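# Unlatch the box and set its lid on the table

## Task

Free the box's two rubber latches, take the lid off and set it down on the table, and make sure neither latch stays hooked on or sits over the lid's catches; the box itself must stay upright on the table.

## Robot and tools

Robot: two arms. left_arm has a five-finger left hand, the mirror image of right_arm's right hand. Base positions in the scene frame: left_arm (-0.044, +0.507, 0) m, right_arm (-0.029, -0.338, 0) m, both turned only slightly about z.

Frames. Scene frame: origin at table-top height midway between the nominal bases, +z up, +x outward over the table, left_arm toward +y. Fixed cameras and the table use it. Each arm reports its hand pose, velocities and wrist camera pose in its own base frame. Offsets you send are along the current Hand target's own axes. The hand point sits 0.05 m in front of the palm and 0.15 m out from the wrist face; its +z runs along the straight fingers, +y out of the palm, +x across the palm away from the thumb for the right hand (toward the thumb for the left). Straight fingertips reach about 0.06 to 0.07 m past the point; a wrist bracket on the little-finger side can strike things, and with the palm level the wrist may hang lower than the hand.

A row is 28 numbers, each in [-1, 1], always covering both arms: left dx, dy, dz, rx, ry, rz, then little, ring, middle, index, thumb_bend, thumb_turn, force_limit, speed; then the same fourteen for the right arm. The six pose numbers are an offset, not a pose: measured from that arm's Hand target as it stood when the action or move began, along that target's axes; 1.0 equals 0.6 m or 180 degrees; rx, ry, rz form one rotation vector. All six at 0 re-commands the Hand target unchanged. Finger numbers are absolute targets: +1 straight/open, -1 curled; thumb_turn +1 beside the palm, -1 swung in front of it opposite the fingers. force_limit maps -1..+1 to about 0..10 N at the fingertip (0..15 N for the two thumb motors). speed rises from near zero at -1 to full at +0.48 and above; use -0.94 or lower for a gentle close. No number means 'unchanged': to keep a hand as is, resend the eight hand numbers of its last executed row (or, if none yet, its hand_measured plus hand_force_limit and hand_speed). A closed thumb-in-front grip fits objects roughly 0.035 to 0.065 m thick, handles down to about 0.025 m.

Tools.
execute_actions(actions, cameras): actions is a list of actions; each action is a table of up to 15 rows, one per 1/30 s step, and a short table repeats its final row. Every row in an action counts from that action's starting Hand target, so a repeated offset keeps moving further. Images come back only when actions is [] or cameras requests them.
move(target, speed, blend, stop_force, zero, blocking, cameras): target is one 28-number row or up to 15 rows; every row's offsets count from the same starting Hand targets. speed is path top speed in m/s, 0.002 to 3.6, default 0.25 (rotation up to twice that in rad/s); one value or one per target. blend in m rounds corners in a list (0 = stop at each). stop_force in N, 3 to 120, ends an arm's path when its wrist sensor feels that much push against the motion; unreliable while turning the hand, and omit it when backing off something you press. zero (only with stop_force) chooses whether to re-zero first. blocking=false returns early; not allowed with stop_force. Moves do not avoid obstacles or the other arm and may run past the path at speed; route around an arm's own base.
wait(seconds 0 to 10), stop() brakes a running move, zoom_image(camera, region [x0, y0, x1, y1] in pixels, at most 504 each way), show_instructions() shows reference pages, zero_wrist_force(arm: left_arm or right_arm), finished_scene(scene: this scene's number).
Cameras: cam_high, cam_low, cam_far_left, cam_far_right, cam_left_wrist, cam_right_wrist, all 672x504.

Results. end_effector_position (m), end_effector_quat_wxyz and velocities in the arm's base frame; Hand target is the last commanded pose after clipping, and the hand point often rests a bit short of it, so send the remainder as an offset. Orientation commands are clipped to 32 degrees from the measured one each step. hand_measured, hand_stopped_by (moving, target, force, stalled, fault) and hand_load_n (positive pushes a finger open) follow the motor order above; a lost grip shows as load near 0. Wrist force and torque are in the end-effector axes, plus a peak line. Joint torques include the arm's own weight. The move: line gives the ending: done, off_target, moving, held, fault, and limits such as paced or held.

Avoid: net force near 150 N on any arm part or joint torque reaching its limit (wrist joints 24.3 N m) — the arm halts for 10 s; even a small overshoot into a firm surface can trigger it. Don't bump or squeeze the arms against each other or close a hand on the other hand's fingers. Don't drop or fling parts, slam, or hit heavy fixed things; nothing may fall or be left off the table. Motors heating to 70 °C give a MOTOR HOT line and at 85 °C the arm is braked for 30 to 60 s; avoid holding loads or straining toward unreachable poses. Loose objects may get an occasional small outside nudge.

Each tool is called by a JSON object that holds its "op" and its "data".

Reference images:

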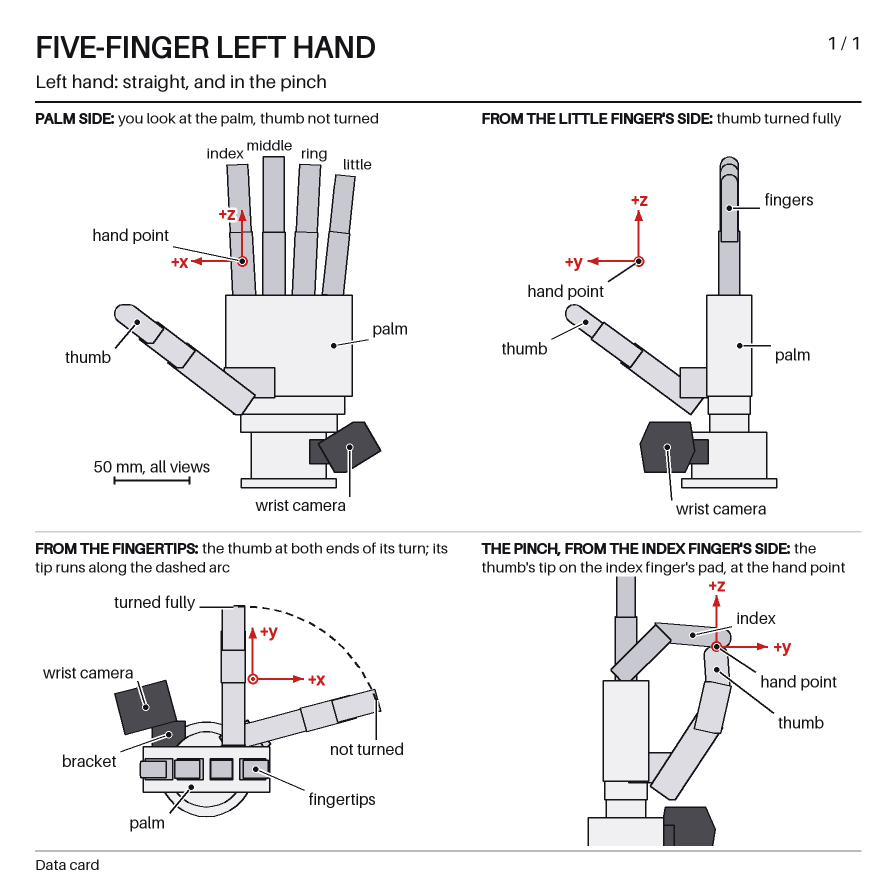

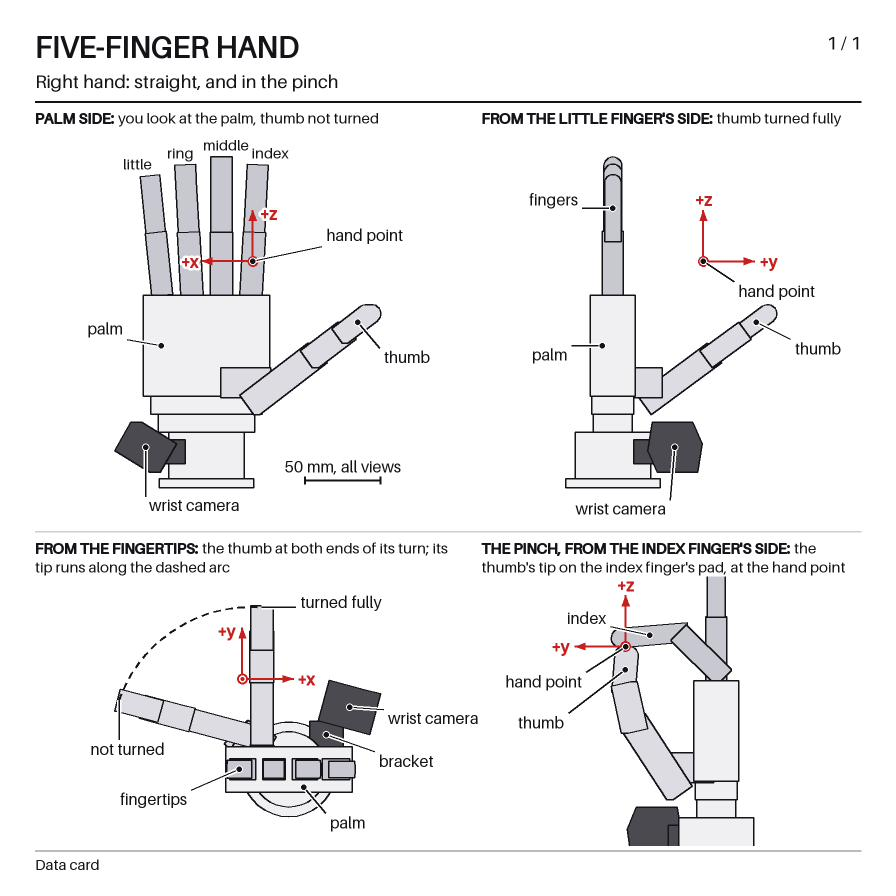

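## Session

{"op": "execute_actions", "data": {"actions": []}}

{"op": "zoom_image", "data": {"camera": "cam_low", "region": [230, 200, 530, 340]}}

Scene clock: 0.00 s.
left_arm: end_effector_position=(+0.8923, -0.3278, +0.3873) hand_measured=(+1.000, +1.000, +1.000, +1.000, +1.000, +1.000) hand_load_n=(+0.0, +0.0, +0.0, +0.0, +0.0, +0.0) hand_stopped_by=(target, target, target, target, target, target) hand_force_limit=0.00 hand_speed=-0.80 end_effector_quat_wxyz=(+0.656, +0.449, +0.605, +0.025) | right_arm: end_effector_position=(+0.6732, -0.3044, +0.1159) hand_measured=(+1.000, +1.000, +1.000, +1.000, +1.000, +1.000) hand_load_n=(+0.0, +0.0, +0.0, +0.0, +0.0, +0.0) hand_stopped_by=(target, target, target, target, target, target) hand_force_limit=0.00 hand_speed=-0.80 end_effector_quat_wxyz=(+0.342, +0.652, +0.122, +0.665)
Joint positions: left_arm=[2.979 -2.372 -0.647 2.867 -1.137 -0.831] | right_arm=[-0.635 -0.943 1.962 -1.146 1.228 0.952]
Joint velocities: within noise
Joint torques (N m): no reading
Motor temperatures (°C): left_arm=[31 33 32 40 48 36] | right_arm=[36 39 38 39 40 36]
Wrist force (N): no reading
Wrist torque (N m): no reading
Wrist force, peak (N): no reading
Hand target: left_arm +0.8923, -0.3278, +0.3873; +0.656, +0.449, +0.605, +0.025 | right_arm +0.6732, -0.3044, +0.1159; +0.342, +0.652, +0.122, +0.665

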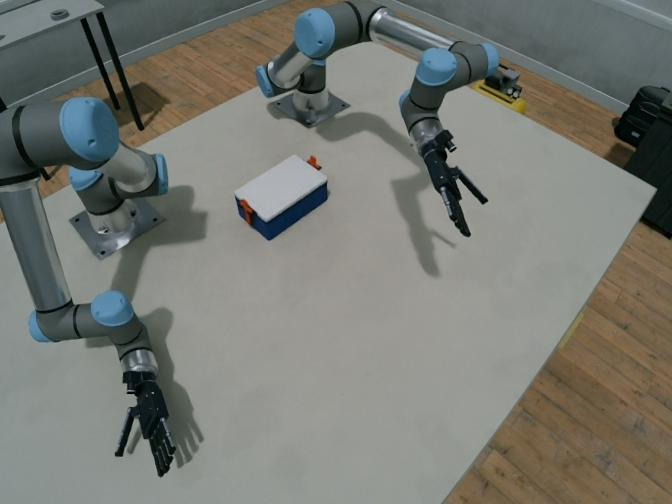

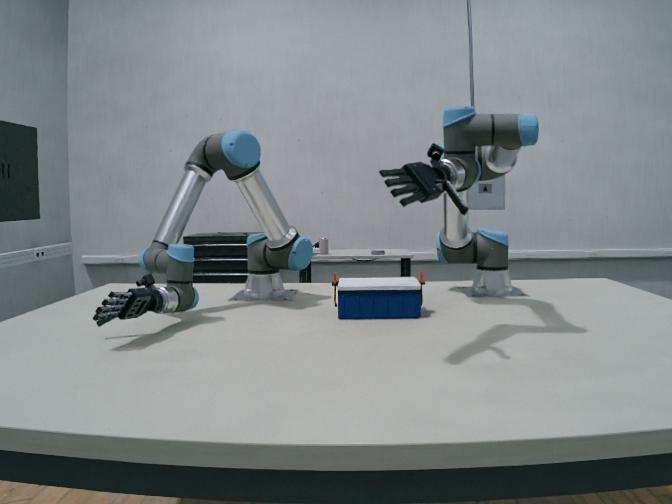

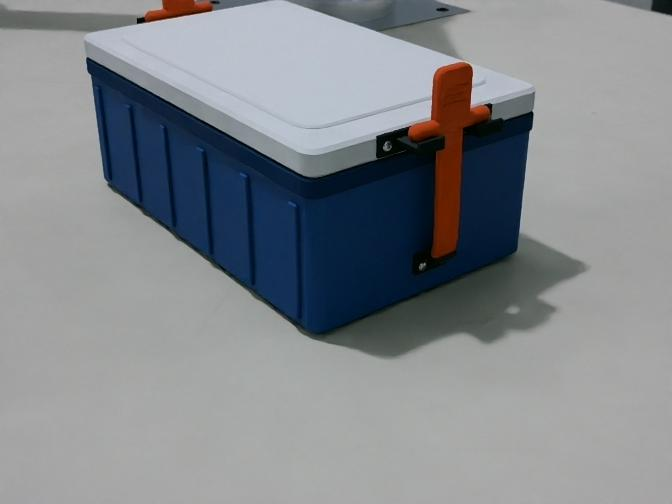

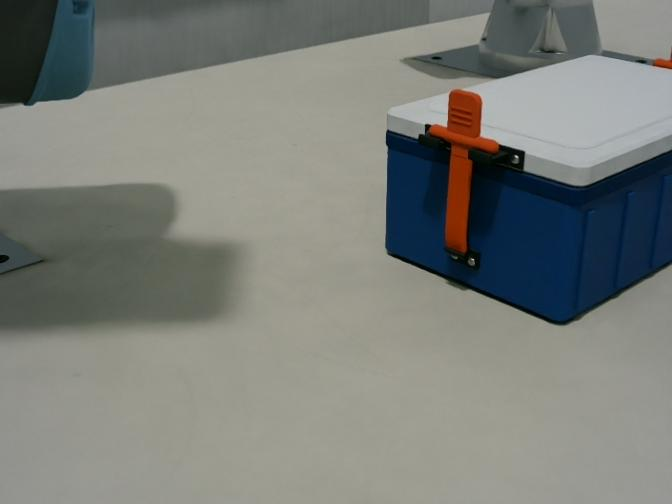

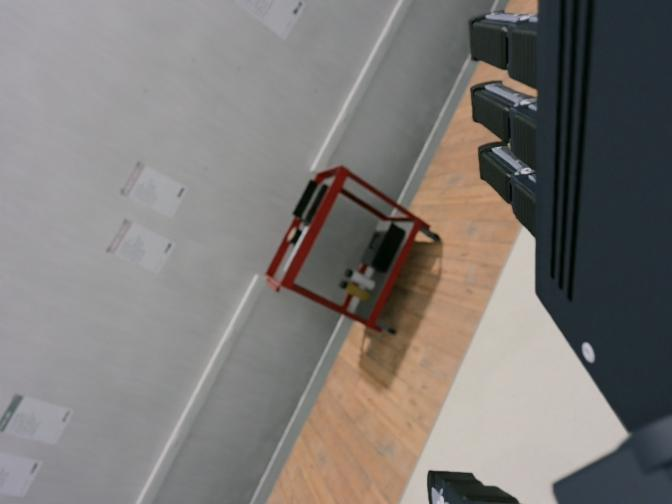

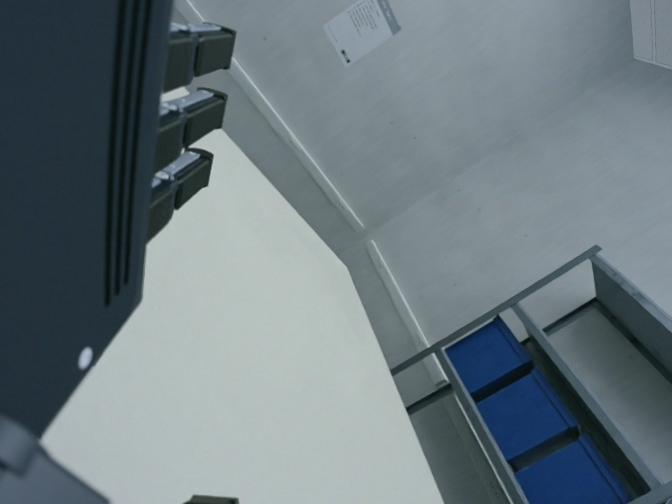

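Scaled by 1.680.

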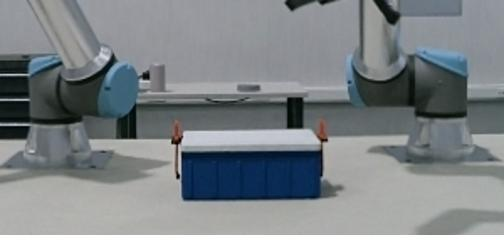

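{"op": "zoom_image", "data": {"camera": "cam_low", "region": [290, 220, 470, 340]}}

{"op": "zoom_image", "data": {"camera": "cam_high", "region": [190, 120, 370, 270]}}

Scaled by 2.800.

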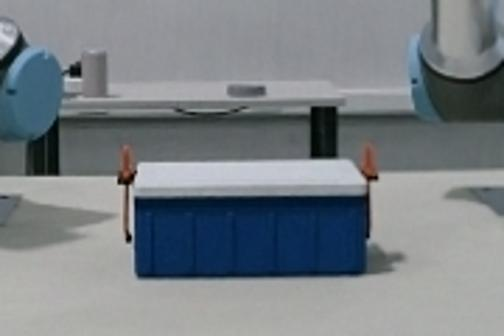

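Scaled by 2.800.

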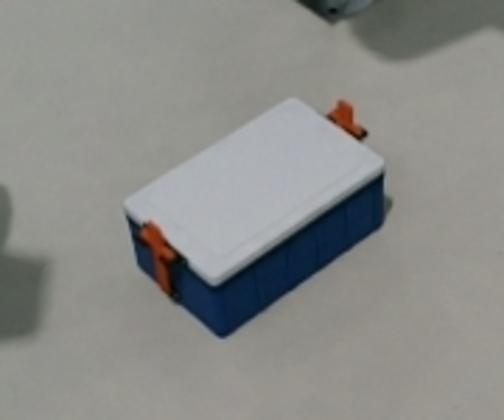

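{"op": "move", "data": {"target": [[-0.041,-0.199,-0.432,0.175,0.0565,-0.3155, 1,1,0.3,0.3,0,-1,0,0, 0.44,0.099,-0.1835,0.247,-0.135,0.196, 1,1,0.3,0.3,0,-1,0,0],[-0.111,-0.469,-0.815,0.35,0.113,-0.631, 1,1,0.3,0.3,0,-1,0,0, 0.741,-0.221,-0.7587,0.618,-0.338,0.491, 1,1,0.3,0.3,0,-1,0,0]], "speed": 0.4, "blend": 0.05, "cameras": ["cam_low","cam_high"]}}

Scene clock: 49.60 s.
left_arm: end_effector_position=(+0.3310, -0.2599, +0.3313) hand_measured=(+1.000, +1.000, +0.300, +0.300, +0.000, -1.000) hand_load_n=(+0.0, +0.0, +0.0, +0.0, +0.0, +0.0) hand_stopped_by=(target, target, target, target, target, target) hand_force_limit=0.00 hand_speed=0.00 end_effector_quat_wxyz=(+0.008, -0.009, +0.706, -0.708) | right_arm: end_effector_position=(+0.3174, +0.1959, +0.3294) hand_measured=(+1.000, +1.000, +0.300, +0.300, +0.000, -1.000) hand_load_n=(+0.0, +0.0, +0.0, +0.0, +0.0, +0.0) hand_stopped_by=(target, target, target, target, target, target) hand_force_limit=0.00 hand_speed=0.00 end_effector_quat_wxyz=(+0.706, -0.708, +0.002, -0.001)
Joint positions: left_arm=[3.5 -1.729 -2.249 0.829 -0.335 0.005] | right_arm=[-0.544 -1.419 2.26 2.297 0.541 0.004]
Joint torques (N m): left_arm=[10.43 29.61 5.43 -2.58 -1.42 2] | right_arm=[8.76 -8.82 -2.91 2.24 -2.15 -1.15]
Wrist force (N): left_arm=[-0.7 1.6 -0.8] | right_arm=[0.7 0.5 1.8]
Wrist torque (N m): left_arm=[0.20 -0.12 -0.20] | right_arm=[-0.24 -0.09 -0.11]
Wrist force, peak (N): left_arm=[-0.3 2.3 -1.2] | right_arm=[0.4 1.0 2.4]
Hand target: left_arm +0.3310, -0.2599, +0.3313; +0.008, -0.009, +0.706, -0.708 | right_arm +0.3174, +0.1959, +0.3294; +0.706, -0.708, +0.002, -0.001
Off the commanded pose: left_arm 0.000 m, 0 deg | right_arm 0.000 m, 0 deg.
move: done
Images, in order (width x height): cam_high 672x504, cam_low 672x504.

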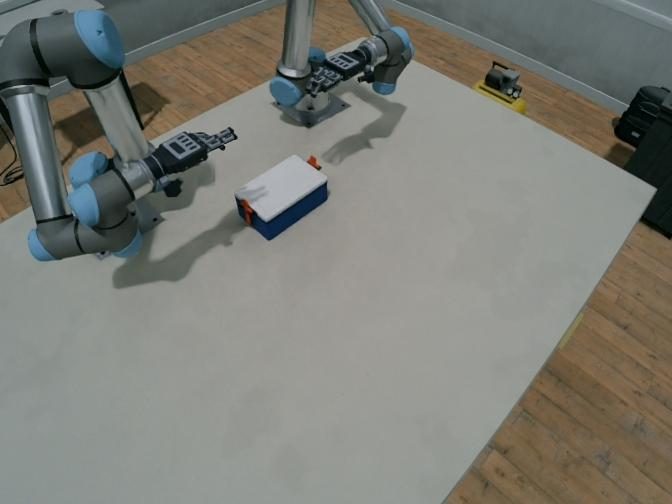

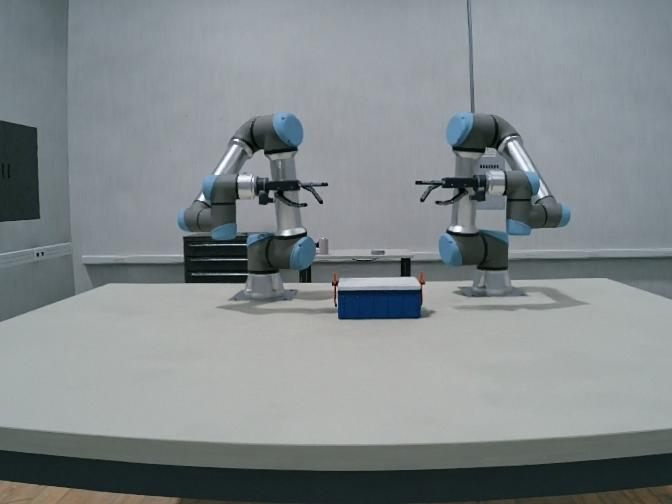

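{"op": "move", "data": {"target": [0,0.219,0.04,0,0,0, 1,1,0.3,0.3,0,-1,0,0, 0,0.2157,0.093,0,0,0, 1,1,0.3,0.3,0,-1,0,0], "speed": 0.25, "cameras": ["cam_low","cam_far_left","cam_far_right","cam_left_wrist","cam_right_wrist"]}}

{"op": "zoom_image", "data": {"camera": "cam_low", "region": [290, 220, 470, 340]}}

Scene clock: 57.23 s.
left_arm: end_effector_position=(+0.3314, -0.2843, +0.2000) hand_measured=(+1.000, +1.000, +0.300, +0.300, +0.000, -1.000) hand_load_n=(+0.0, +0.0, +0.0, +0.0, +0.0, +0.0) hand_stopped_by=(target, target, target, target, target, target) hand_force_limit=0.00 hand_speed=0.00 end_effector_quat_wxyz=(+0.008, -0.009, +0.706, -0.708) end_effector_velocity=(+0.000, +0.000, +0.000) end_effector_angular_velocity=(+0.002, -0.003, +0.001) | right_arm: end_effector_position=(+0.3174, +0.2514, +0.2000) hand_measured=(+1.000, +1.000, +0.300, +0.300, +0.000, -1.000) hand_load_n=(+0.0, +0.0, +0.0, +0.0, +0.0, +0.0) hand_stopped_by=(target, target, target, target, target, target) hand_force_limit=0.00 hand_speed=0.00 end_effector_quat_wxyz=(+0.706, -0.708, +0.002, -0.001)
Joint positions: left_arm=[3.43 -2.085 -2.311 1.244 -0.265 0.008] | right_arm=[-0.39 -1.07 2.337 1.869 0.387 0.005]
Joint velocities: left_arm=[0 -0.001 0.001 0.005 0.001 -0.003] | right_arm=[within noise]
Joint torques (N m): left_arm=[-11.39 13.43 16.67 2.11 1.46 -2.43] | right_arm=[9.08 -16.27 -16.69 -1.08 -2.3 1.45]
Wrist force (N): left_arm=[0.1 2.2 -1.1] | right_arm=[1.0 0.6 1.7]
Wrist torque (N m): left_arm=[0.30 -0.21 -0.06] | right_arm=[-0.23 -0.14 -0.26]
Wrist force, peak (N): left_arm=[-0.3 2.9 -1.0] | right_arm=[0.6 1.2 2.2]
Hand target: left_arm +0.3314, -0.2843, +0.1999; +0.008, -0.009, +0.706, -0.708 | right_arm +0.3174, +0.2514, +0.1999; +0.706, -0.708, +0.002, -0.001
Off the commanded pose: left_arm 0.000 m, 0 deg | right_arm 0.000 m, 0 deg.
move: done
Images, in order (width x height): cam_low 672x504, cam_far_left 672x504, cam_far_right 672x504, cam_left_wrist 672x504, cam_right_wrist 672x504.

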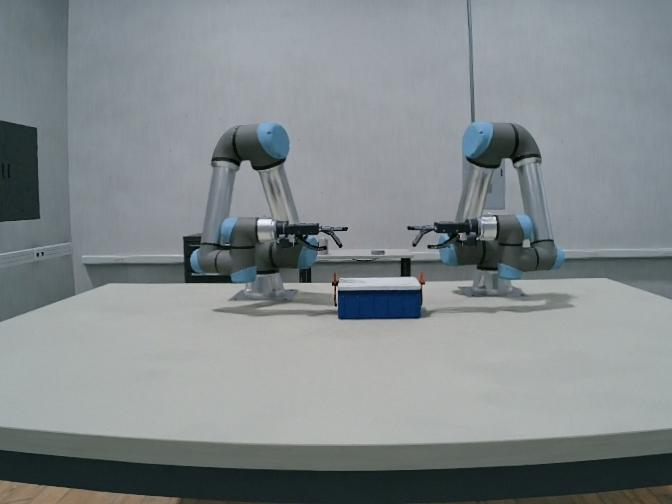

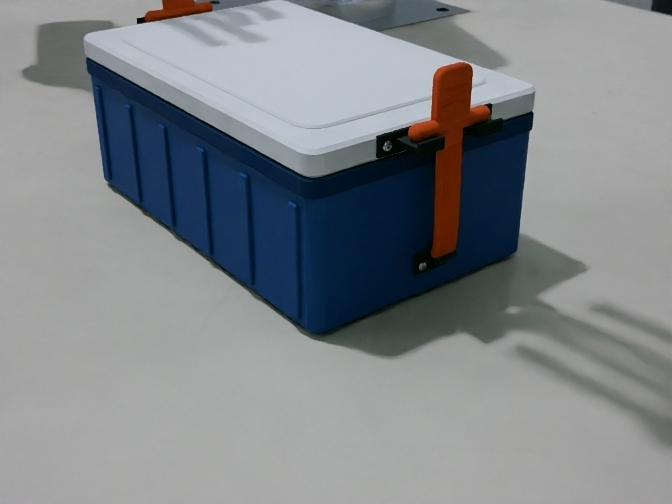

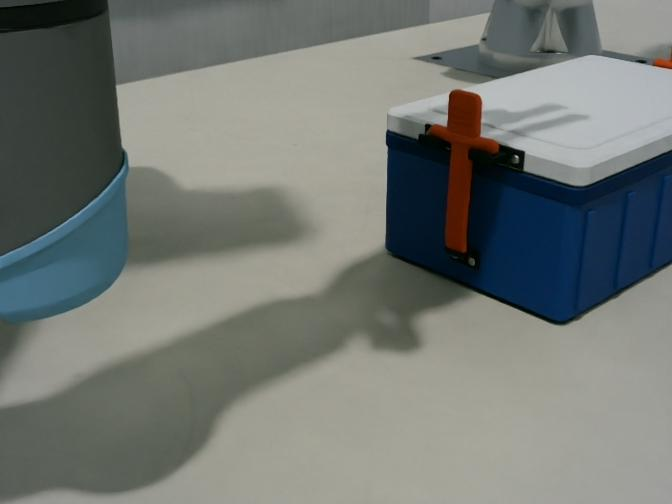

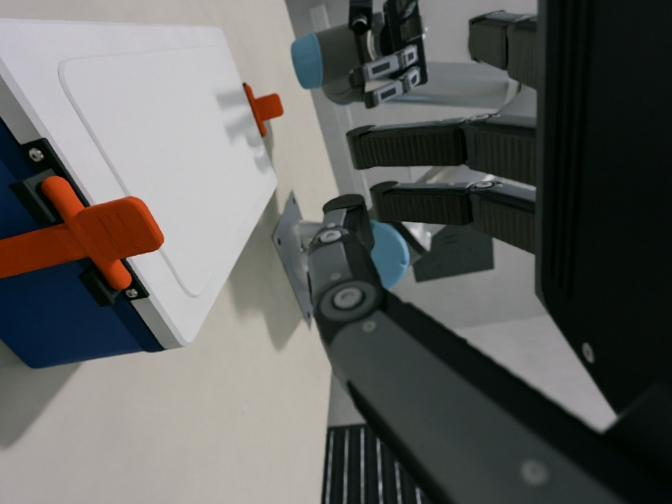

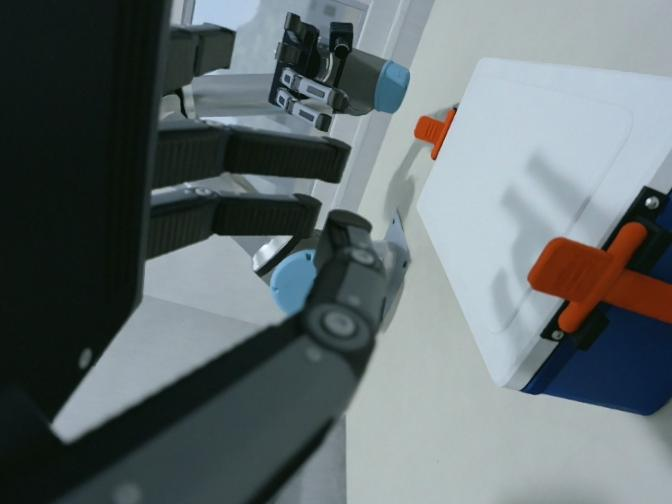

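Scaled by 2.800.

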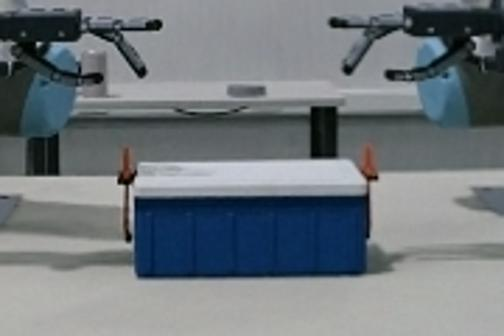

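{"op": "move", "data": {"target": [[-0.007,0.13,0.01,0,0,0, 1,1,0.3,0.3,0,-1,0,0, 0.013,0.132,0.01,0,0,0, 1,1,0.3,0.3,0,-1,0,0],[-0.007,0.13,0.0305,0,0,0, 1,1,0.3,0.3,0,-1,0,0, 0.013,0.132,0.0305,0,0,0, 1,1,0.3,0.3,0,-1,0,0]], "speed": [0.15,0.06], "blend": [0.005,0], "cameras": ["cam_low","cam_far_left","cam_far_right","cam_left_wrist","cam_right_wrist"]}}

{"op": "zoom_image", "data": {"camera": "cam_low", "region": [290, 220, 470, 340]}}

Scene clock: 76.87 s.
left_arm: end_effector_position=(+0.3358, -0.3025, +0.1221) hand_measured=(+1.000, +1.000, +0.300, +0.300, +0.000, -1.000) hand_load_n=(+0.0, +0.0, +0.0, +0.0, +0.0, +0.0) hand_stopped_by=(target, target, target, target, target, target) hand_force_limit=0.00 hand_speed=0.00 end_effector_quat_wxyz=(+0.008, -0.009, +0.706, -0.708) | right_arm: end_effector_position=(+0.3252, +0.2694, +0.1207) hand_measured=(+1.000, +1.000, +0.300, +0.300, +0.000, -1.000) hand_load_n=(+0.0, +0.0, +0.0, +0.0, +0.0, +0.0) hand_stopped_by=(target, target, target, target, target, target) hand_force_limit=0.00 hand_speed=0.00 end_effector_quat_wxyz=(+0.706, -0.708, +0.002, -0.001)
Joint positions: left_arm=[3.374 -2.328 -2.267 1.441 -0.209 0.01] | right_arm=[-0.33 -0.815 2.287 1.665 0.326 0.006]
Joint torques (N m): left_arm=[-12.14 17.02 13.45 2.23 1.47 -2.28] | right_arm=[9.21 -19.99 -12.76 -0.94 -2.21 1.43]
Wrist force (N): left_arm=[-0.1 1.9 -1.1] | right_arm=[0.8 0.5 2.0]
Wrist torque (N m): left_arm=[0.26 -0.18 -0.07] | right_arm=[-0.26 -0.10 -0.28]
Wrist force, peak (N): left_arm=[0.0 2.9 -1.3] | right_arm=[0.9 0.6 2.2]
Hand target: left_arm +0.3359, -0.3027, +0.1220; +0.008, -0.009, +0.706, -0.708 | right_arm +0.3252, +0.2696, +0.1206; +0.706, -0.708, +0.002, -0.001
Off the commanded pose: left_arm 0.000 m, 0 deg | right_arm 0.000 m, 0 deg.
move: done
Images, in order (width x height): cam_low 672x504, cam_far_left 672x504, cam_far_right 672x504, cam_left_wrist 672x504, cam_right_wrist 672x504.

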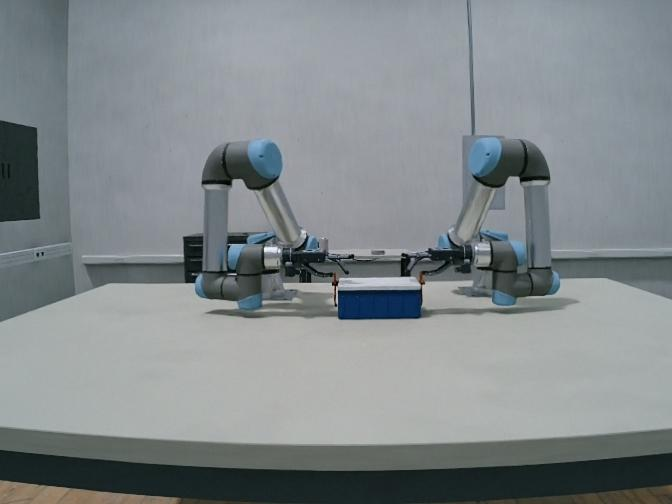

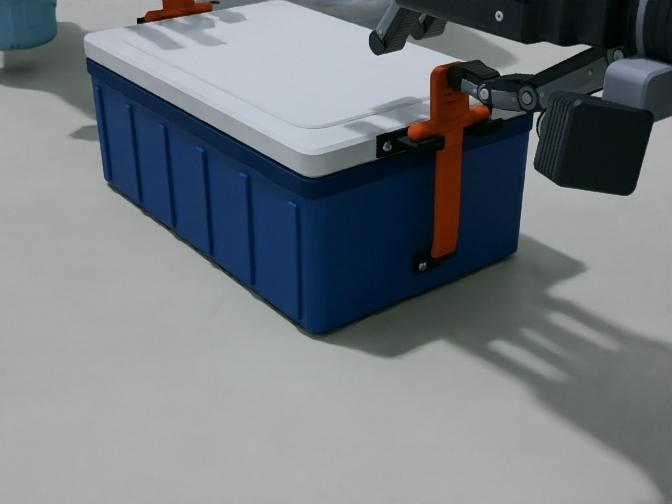

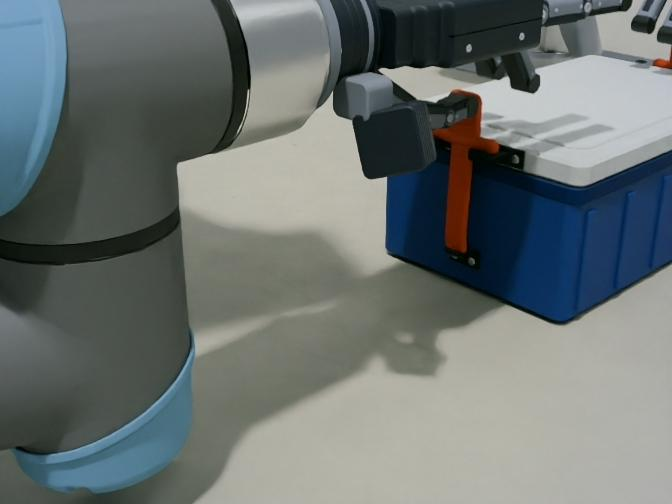

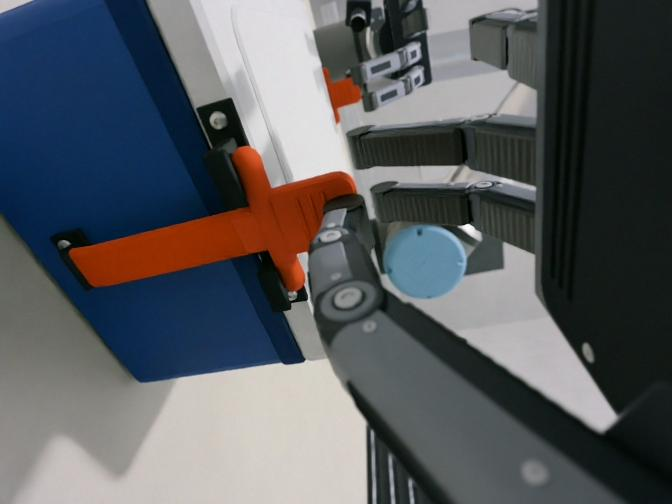

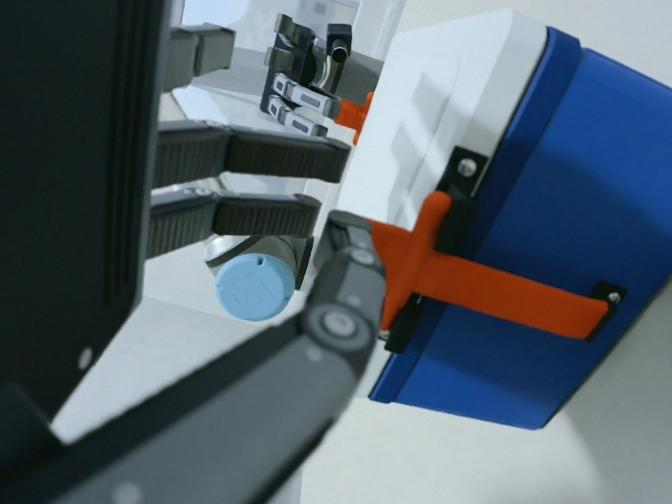

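Scaled by 2.800.

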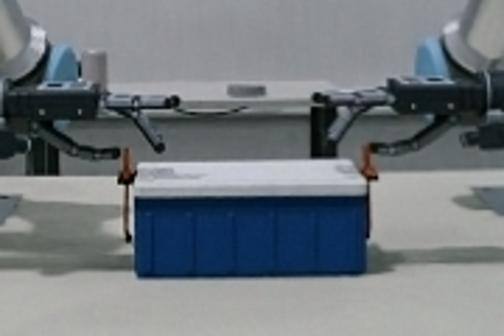

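{"op": "move", "data": {"target": [0,0,0,0,0,0, 1,1,-0.5,-0.5,0,-1,0.2,-0.6, 0,0,0,0,0,0, 1,1,-0.5,-0.5,0,-1,0.2,-0.6], "speed": 0.05}}

{"op": "move", "data": {"target": [0,-0.007,-0.02,0,0,0, 1,1,-0.5,-0.5,0,-1,0.2,-0.6, 0,-0.007,-0.02,0,0,0, 1,1,-0.5,-0.5,0,-1,0.2,-0.6], "speed": 0.05, "cameras": ["cam_low","cam_far_left","cam_far_right","cam_left_wrist","cam_right_wrist"]}}

Scene clock: 81.83 s.
left_arm: end_effector_position=(+0.3359, -0.3027, +0.1220) hand_measured=(+1.000, +1.000, -0.172, -0.174, +0.000, -1.000) hand_load_n=(+0.0, -0.5, +16.5, +8.5, +3.5, +0.0) hand_stopped_by=(target, target, force, force, target, target) hand_force_limit=0.20 hand_speed=-0.60 end_effector_quat_wxyz=(+0.008, -0.009, +0.706, -0.708) | right_arm: end_effector_position=(+0.3252, +0.2696, +0.1206) hand_measured=(+1.000, +1.000, -0.170, -0.170, +0.000, -1.000) hand_load_n=(+0.0, +0.0, +13.0, +11.0, +3.0, -0.5) hand_stopped_by=(target, target, force, force, target, target) hand_force_limit=0.20 hand_speed=-0.60 end_effector_quat_wxyz=(+0.706, -0.708, +0.002, -0.001)
Joint positions: left_arm=[3.374 -2.328 -2.266 1.441 -0.209 0.01] | right_arm=[-0.33 -0.815 2.287 1.665 0.326 0.006]
Joint torques (N m): left_arm=[-11.87 18.26 12.6 2.14 1.35 -2.16] | right_arm=[4.96 -20.83 -11.59 -0.95 -2.02 1.04]
Wrist force (N): left_arm=[0.1 -9.3 -0.3] | right_arm=[0.2 -7.3 7.7]
Wrist torque (N m): left_arm=[-0.04 -0.19 0.16] | right_arm=[-0.32 -0.05 -0.38]
Wrist force, peak (N): left_arm=[-0.1 -10.2 0.1] | right_arm=[0.3 -7.6 8.2]
Hand target: left_arm +0.3359, -0.3027, +0.1220; +0.008, -0.009, +0.706, -0.708 | right_arm +0.3252, +0.2696, +0.1206; +0.706, -0.708, +0.002, -0.001
Off the commanded pose: left_arm 0.000 m, 0 deg | right_arm 0.000 m, 0 deg.
move: done

Scene clock: 82.77 s.
left_arm: end_effector_position=(+0.3356, -0.2908, +0.1261) hand_measured=(+1.000, +1.000, -0.170, -0.174, +0.002, -1.000) hand_load_n=(+0.0, +0.0, +15.0, +9.0, +8.0, +1.0) hand_stopped_by=(target, target, force, force, target, target) hand_force_limit=0.20 hand_speed=-0.60 end_effector_quat_wxyz=(+0.008, -0.009, +0.706, -0.708) | right_arm: end_effector_position=(+0.3252, +0.2577, +0.1248) hand_measured=(+1.000, +1.000, -0.168, -0.170, +0.002, -1.000) hand_load_n=(-0.5, +0.0, +8.5, +5.0, +2.5, -0.5) hand_stopped_by=(target, target, force, force, target, target) hand_force_limit=0.20 hand_speed=-0.60 end_effector_quat_wxyz=(+0.706, -0.708, +0.002, -0.001)
Joint positions: left_arm=[3.408 -2.315 -2.273 1.436 -0.243 0.008] | right_arm=[-0.364 -0.828 2.291 1.674 0.36 0.006]
Joint torques (N m): left_arm=[10.28 42.65 -6.87 -2.94 -1.5 -2.27] | right_arm=[-7.69 -42.7 8.27 2.88 2.81 -0.91]
Wrist force (N): left_arm=[0.1 11.9 0.2] | right_arm=[1.1 9.8 2.7]
Wrist torque (N m): left_arm=[0.61 -0.18 -0.25] | right_arm=[0.04 -0.12 -0.07]
Wrist force, peak (N): left_arm=[0.1 10.7 10.8] | right_arm=[0.8 9.3 12.6]
Hand target: left_arm +0.3356, -0.2907, +0.1261; +0.008, -0.009, +0.706, -0.708 | right_arm +0.3252, +0.2576, +0.1249; +0.706, -0.708, +0.002, -0.001
Off the commanded pose: left_arm 0.000 m, 0 deg | right_arm 0.000 m, 0 deg.
move: done
Images, in order (width x height): cam_low 672x504, cam_far_left 672x504, cam_far_right 672x504, cam_left_wrist 672x504, cam_right_wrist 672x504.

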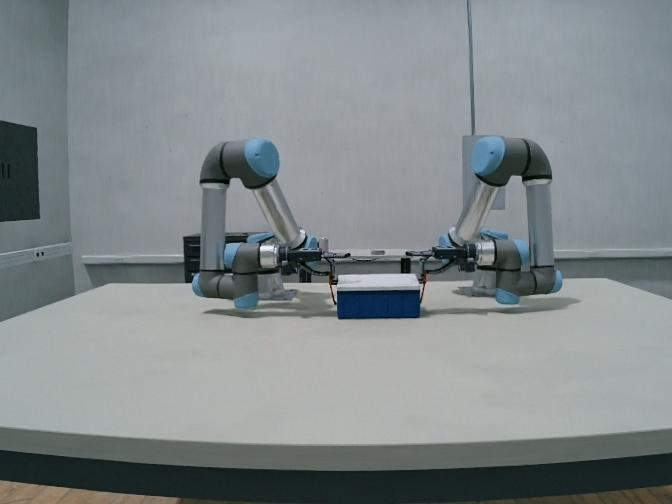

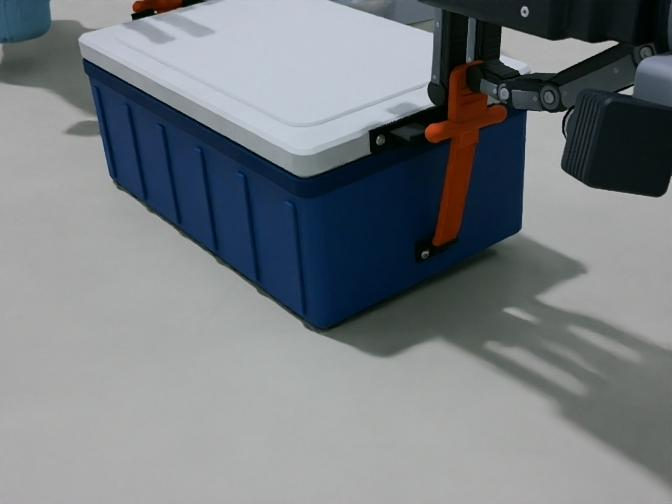

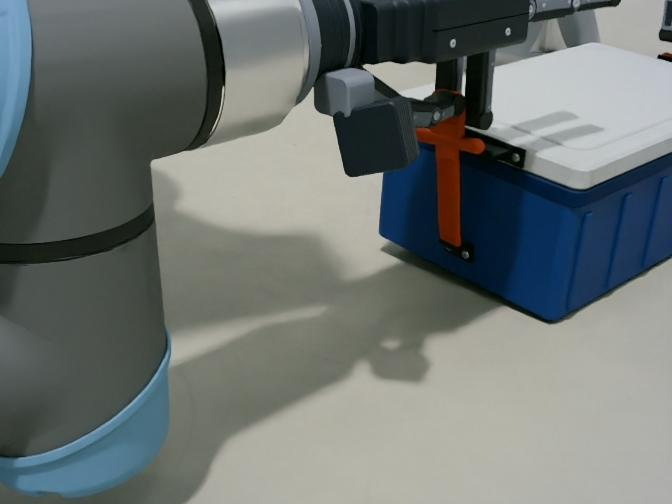

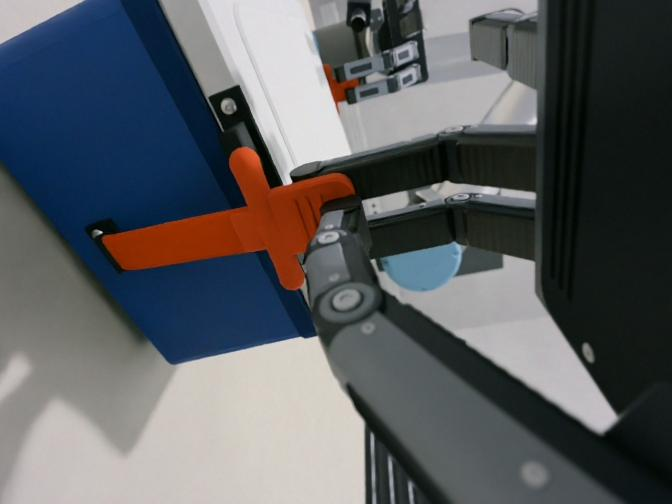

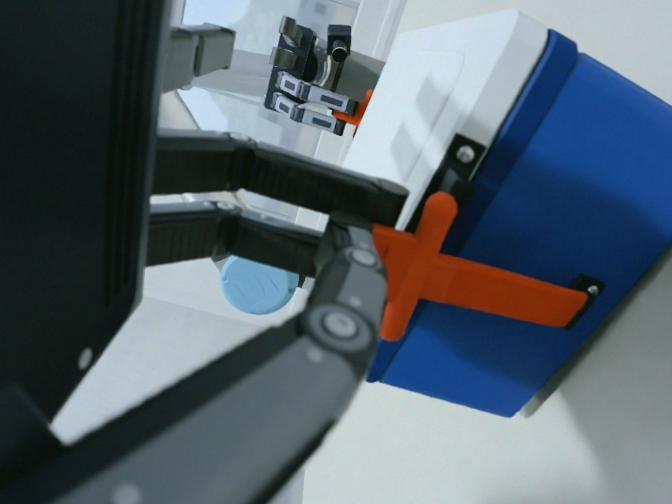

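{"op": "move", "data": {"target": [[0,0.012,-0.012,0,0,0, 1,1,-0.5,-0.5,0,-1,0.2,-0.6, 0,0.012,-0.012,0,0,0, 1,1,-0.5,-0.5,0,-1,0.2,-0.6],[0,0.02,-0.05,0,0,0, 1,1,-0.5,-0.5,0,-1,0.2,-0.6, 0,0.02,-0.05,0,0,0, 1,1,-0.5,-0.5,0,-1,0.2,-0.6]], "speed": 0.06, "blend": 0.003, "cameras": ["cam_low","cam_far_left","cam_far_right"]}}

{"op": "zoom_image", "data": {"camera": "cam_low", "region": [290, 220, 470, 340]}}

Scene clock: 87.57 s.
left_arm: end_effector_position=(+0.3349, -0.2608, +0.1141) hand_measured=(+1.000, +1.000, -0.170, -0.174, +0.002, -1.000) hand_load_n=(+0.0, +0.0, +21.5, +11.0, +11.5, +1.0) hand_stopped_by=(target, target, force, force, target, target) hand_force_limit=0.20 hand_speed=-0.60 end_effector_quat_wxyz=(+0.008, -0.009, +0.706, -0.708) | right_arm: end_effector_position=(+0.3251, +0.2277, +0.1130) hand_measured=(+1.000, +1.000, -0.168, -0.170, +0.002, -1.000) hand_load_n=(+0.0, +0.0, +12.5, +7.5, +5.5, +0.0) hand_stopped_by=(target, target, force, force, target, target) hand_force_limit=0.20 hand_speed=-0.60 end_effector_quat_wxyz=(+0.706, -0.708, +0.002, -0.001)
Joint positions: left_arm=[3.494 -2.351 -2.273 1.474 -0.329 0.006] | right_arm=[-0.447 -0.791 2.282 1.647 0.444 0.005]
Joint torques (N m): left_arm=[12.32 19.86 -7.6 1.23 -1.31 -2.57] | right_arm=[-9.42 -22.43 -11.54 0.09 2.75 -1]
Wrist force (N): left_arm=[0.1 11.6 4.7] | right_arm=[0.8 9.8 7.4]
Wrist torque (N m): left_arm=[0.67 -0.12 -0.22] | right_arm=[0.11 -0.14 0.01]
Wrist force, peak (N): left_arm=[-0.2 12.2 4.5] | right_arm=[0.7 10.0 7.6]
Hand target: left_arm +0.3349, -0.2607, +0.1141; +0.008, -0.009, +0.706, -0.708 | right_arm +0.3251, +0.2275, +0.1129; +0.706, -0.708, +0.002, -0.001
Off the commanded pose: left_arm 0.000 m, 0 deg | right_arm 0.000 m, 0 deg.
move: done
Images, in order (width x height): cam_low 672x504, cam_far_left 672x504, cam_far_right 672x504.

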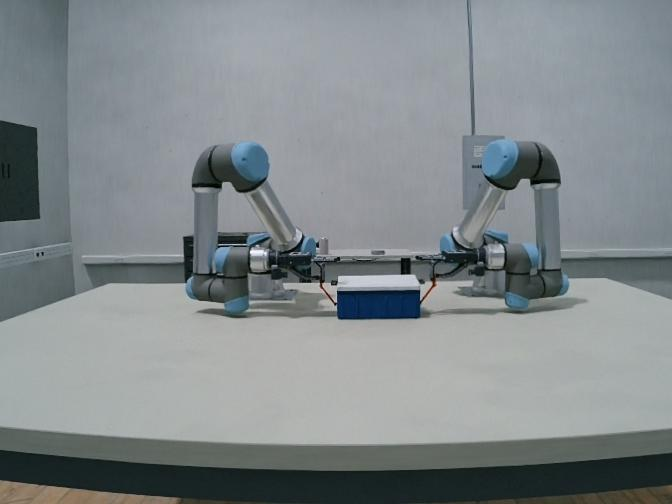

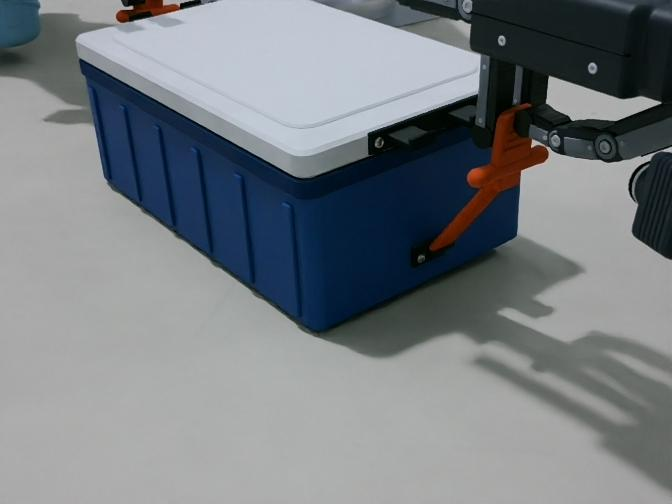

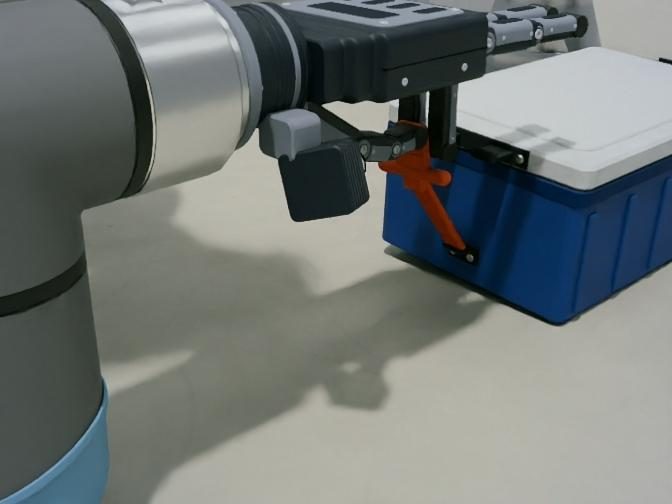

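Scaled by 2.800.

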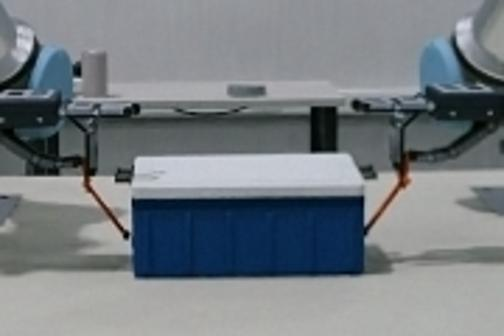

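{"op": "move", "data": {"target": [0,0,0.018,0,0,0, 1,1,-0.5,-0.5,0,-1,0.2,-0.6, 0,0,0.018,0,0,0, 1,1,-0.5,-0.5,0,-1,0.2,-0.6], "speed": 0.05, "cameras": ["cam_low","cam_far_left"]}}

{"op": "zoom_image", "data": {"camera": "cam_low", "region": [290, 220, 470, 340]}}

Scene clock: 95.50 s.
left_arm: end_effector_position=(+0.3351, -0.2713, +0.1141) hand_measured=(+1.000, +1.000, -0.170, -0.174, +0.002, -1.000) hand_load_n=(+0.0, +0.0, +18.0, +10.0, +9.5, +1.0) hand_stopped_by=(target, target, force, force, target, target) hand_force_limit=0.20 hand_speed=-0.60 end_effector_quat_wxyz=(+0.008, -0.009, +0.706, -0.708) | right_arm: end_effector_position=(+0.3251, +0.2382, +0.1129) hand_measured=(+1.000, +1.000, -0.168, -0.170, +0.002, -1.000) hand_load_n=(+0.0, +0.0, +11.0, +6.0, +4.0, -0.5) hand_stopped_by=(target, target, force, force, target, target) hand_force_limit=0.20 hand_speed=-0.60 end_effector_quat_wxyz=(+0.706, -0.708, +0.002, -0.001)
Joint positions: left_arm=[3.464 -2.351 -2.271 1.472 -0.299 0.006] | right_arm=[-0.418 -0.791 2.283 1.646 0.415 0.005]
Joint torques (N m): left_arm=[-11.37 19.89 12.33 -3.02 1.5 2.1] | right_arm=[7.98 -35.44 6.76 -0.2 -2.14 1.61]
Wrist force (N): left_arm=[-0.1 10.1 2.2] | right_arm=[0.9 8.6 5.3]
Wrist torque (N m): left_arm=[0.60 -0.13 -0.30] | right_arm=[0.06 -0.14 -0.03]
Wrist force, peak (N): left_arm=[-0.4 12.1 4.7] | right_arm=[0.8 10.1 7.9]
Hand target: left_arm +0.3351, -0.2715, +0.1141; +0.008, -0.009, +0.706, -0.708 | right_arm +0.3251, +0.2383, +0.1129; +0.706, -0.708, +0.002, -0.001
Off the commanded pose: left_arm 0.000 m, 0 deg | right_arm 0.000 m, 0 deg.
move: done
Images, in order (width x height): cam_low 672x504, cam_far_left 672x504.

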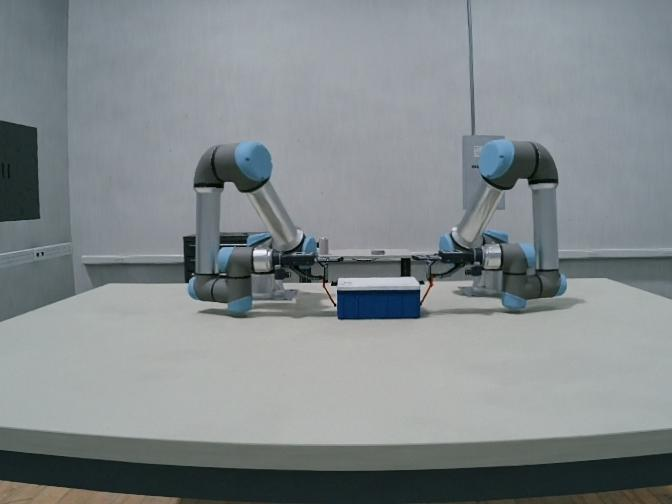

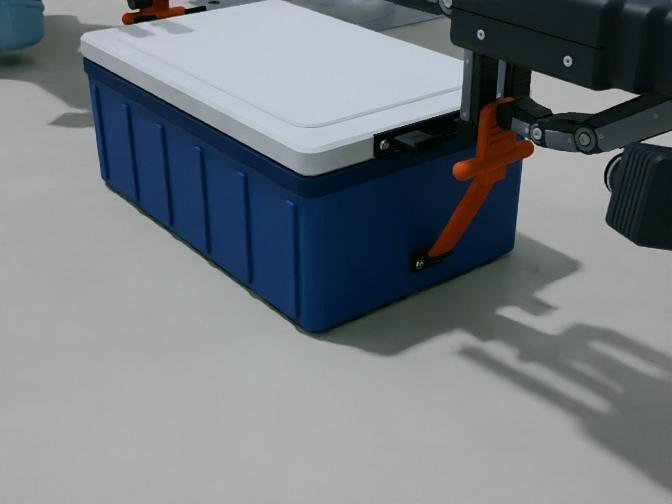

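Scaled by 2.800.

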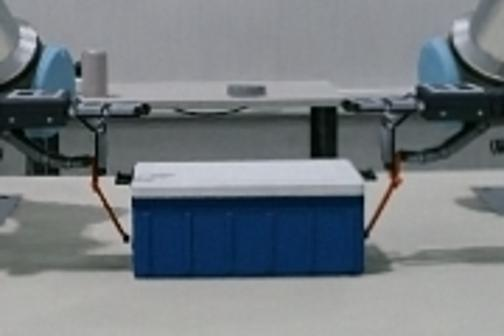

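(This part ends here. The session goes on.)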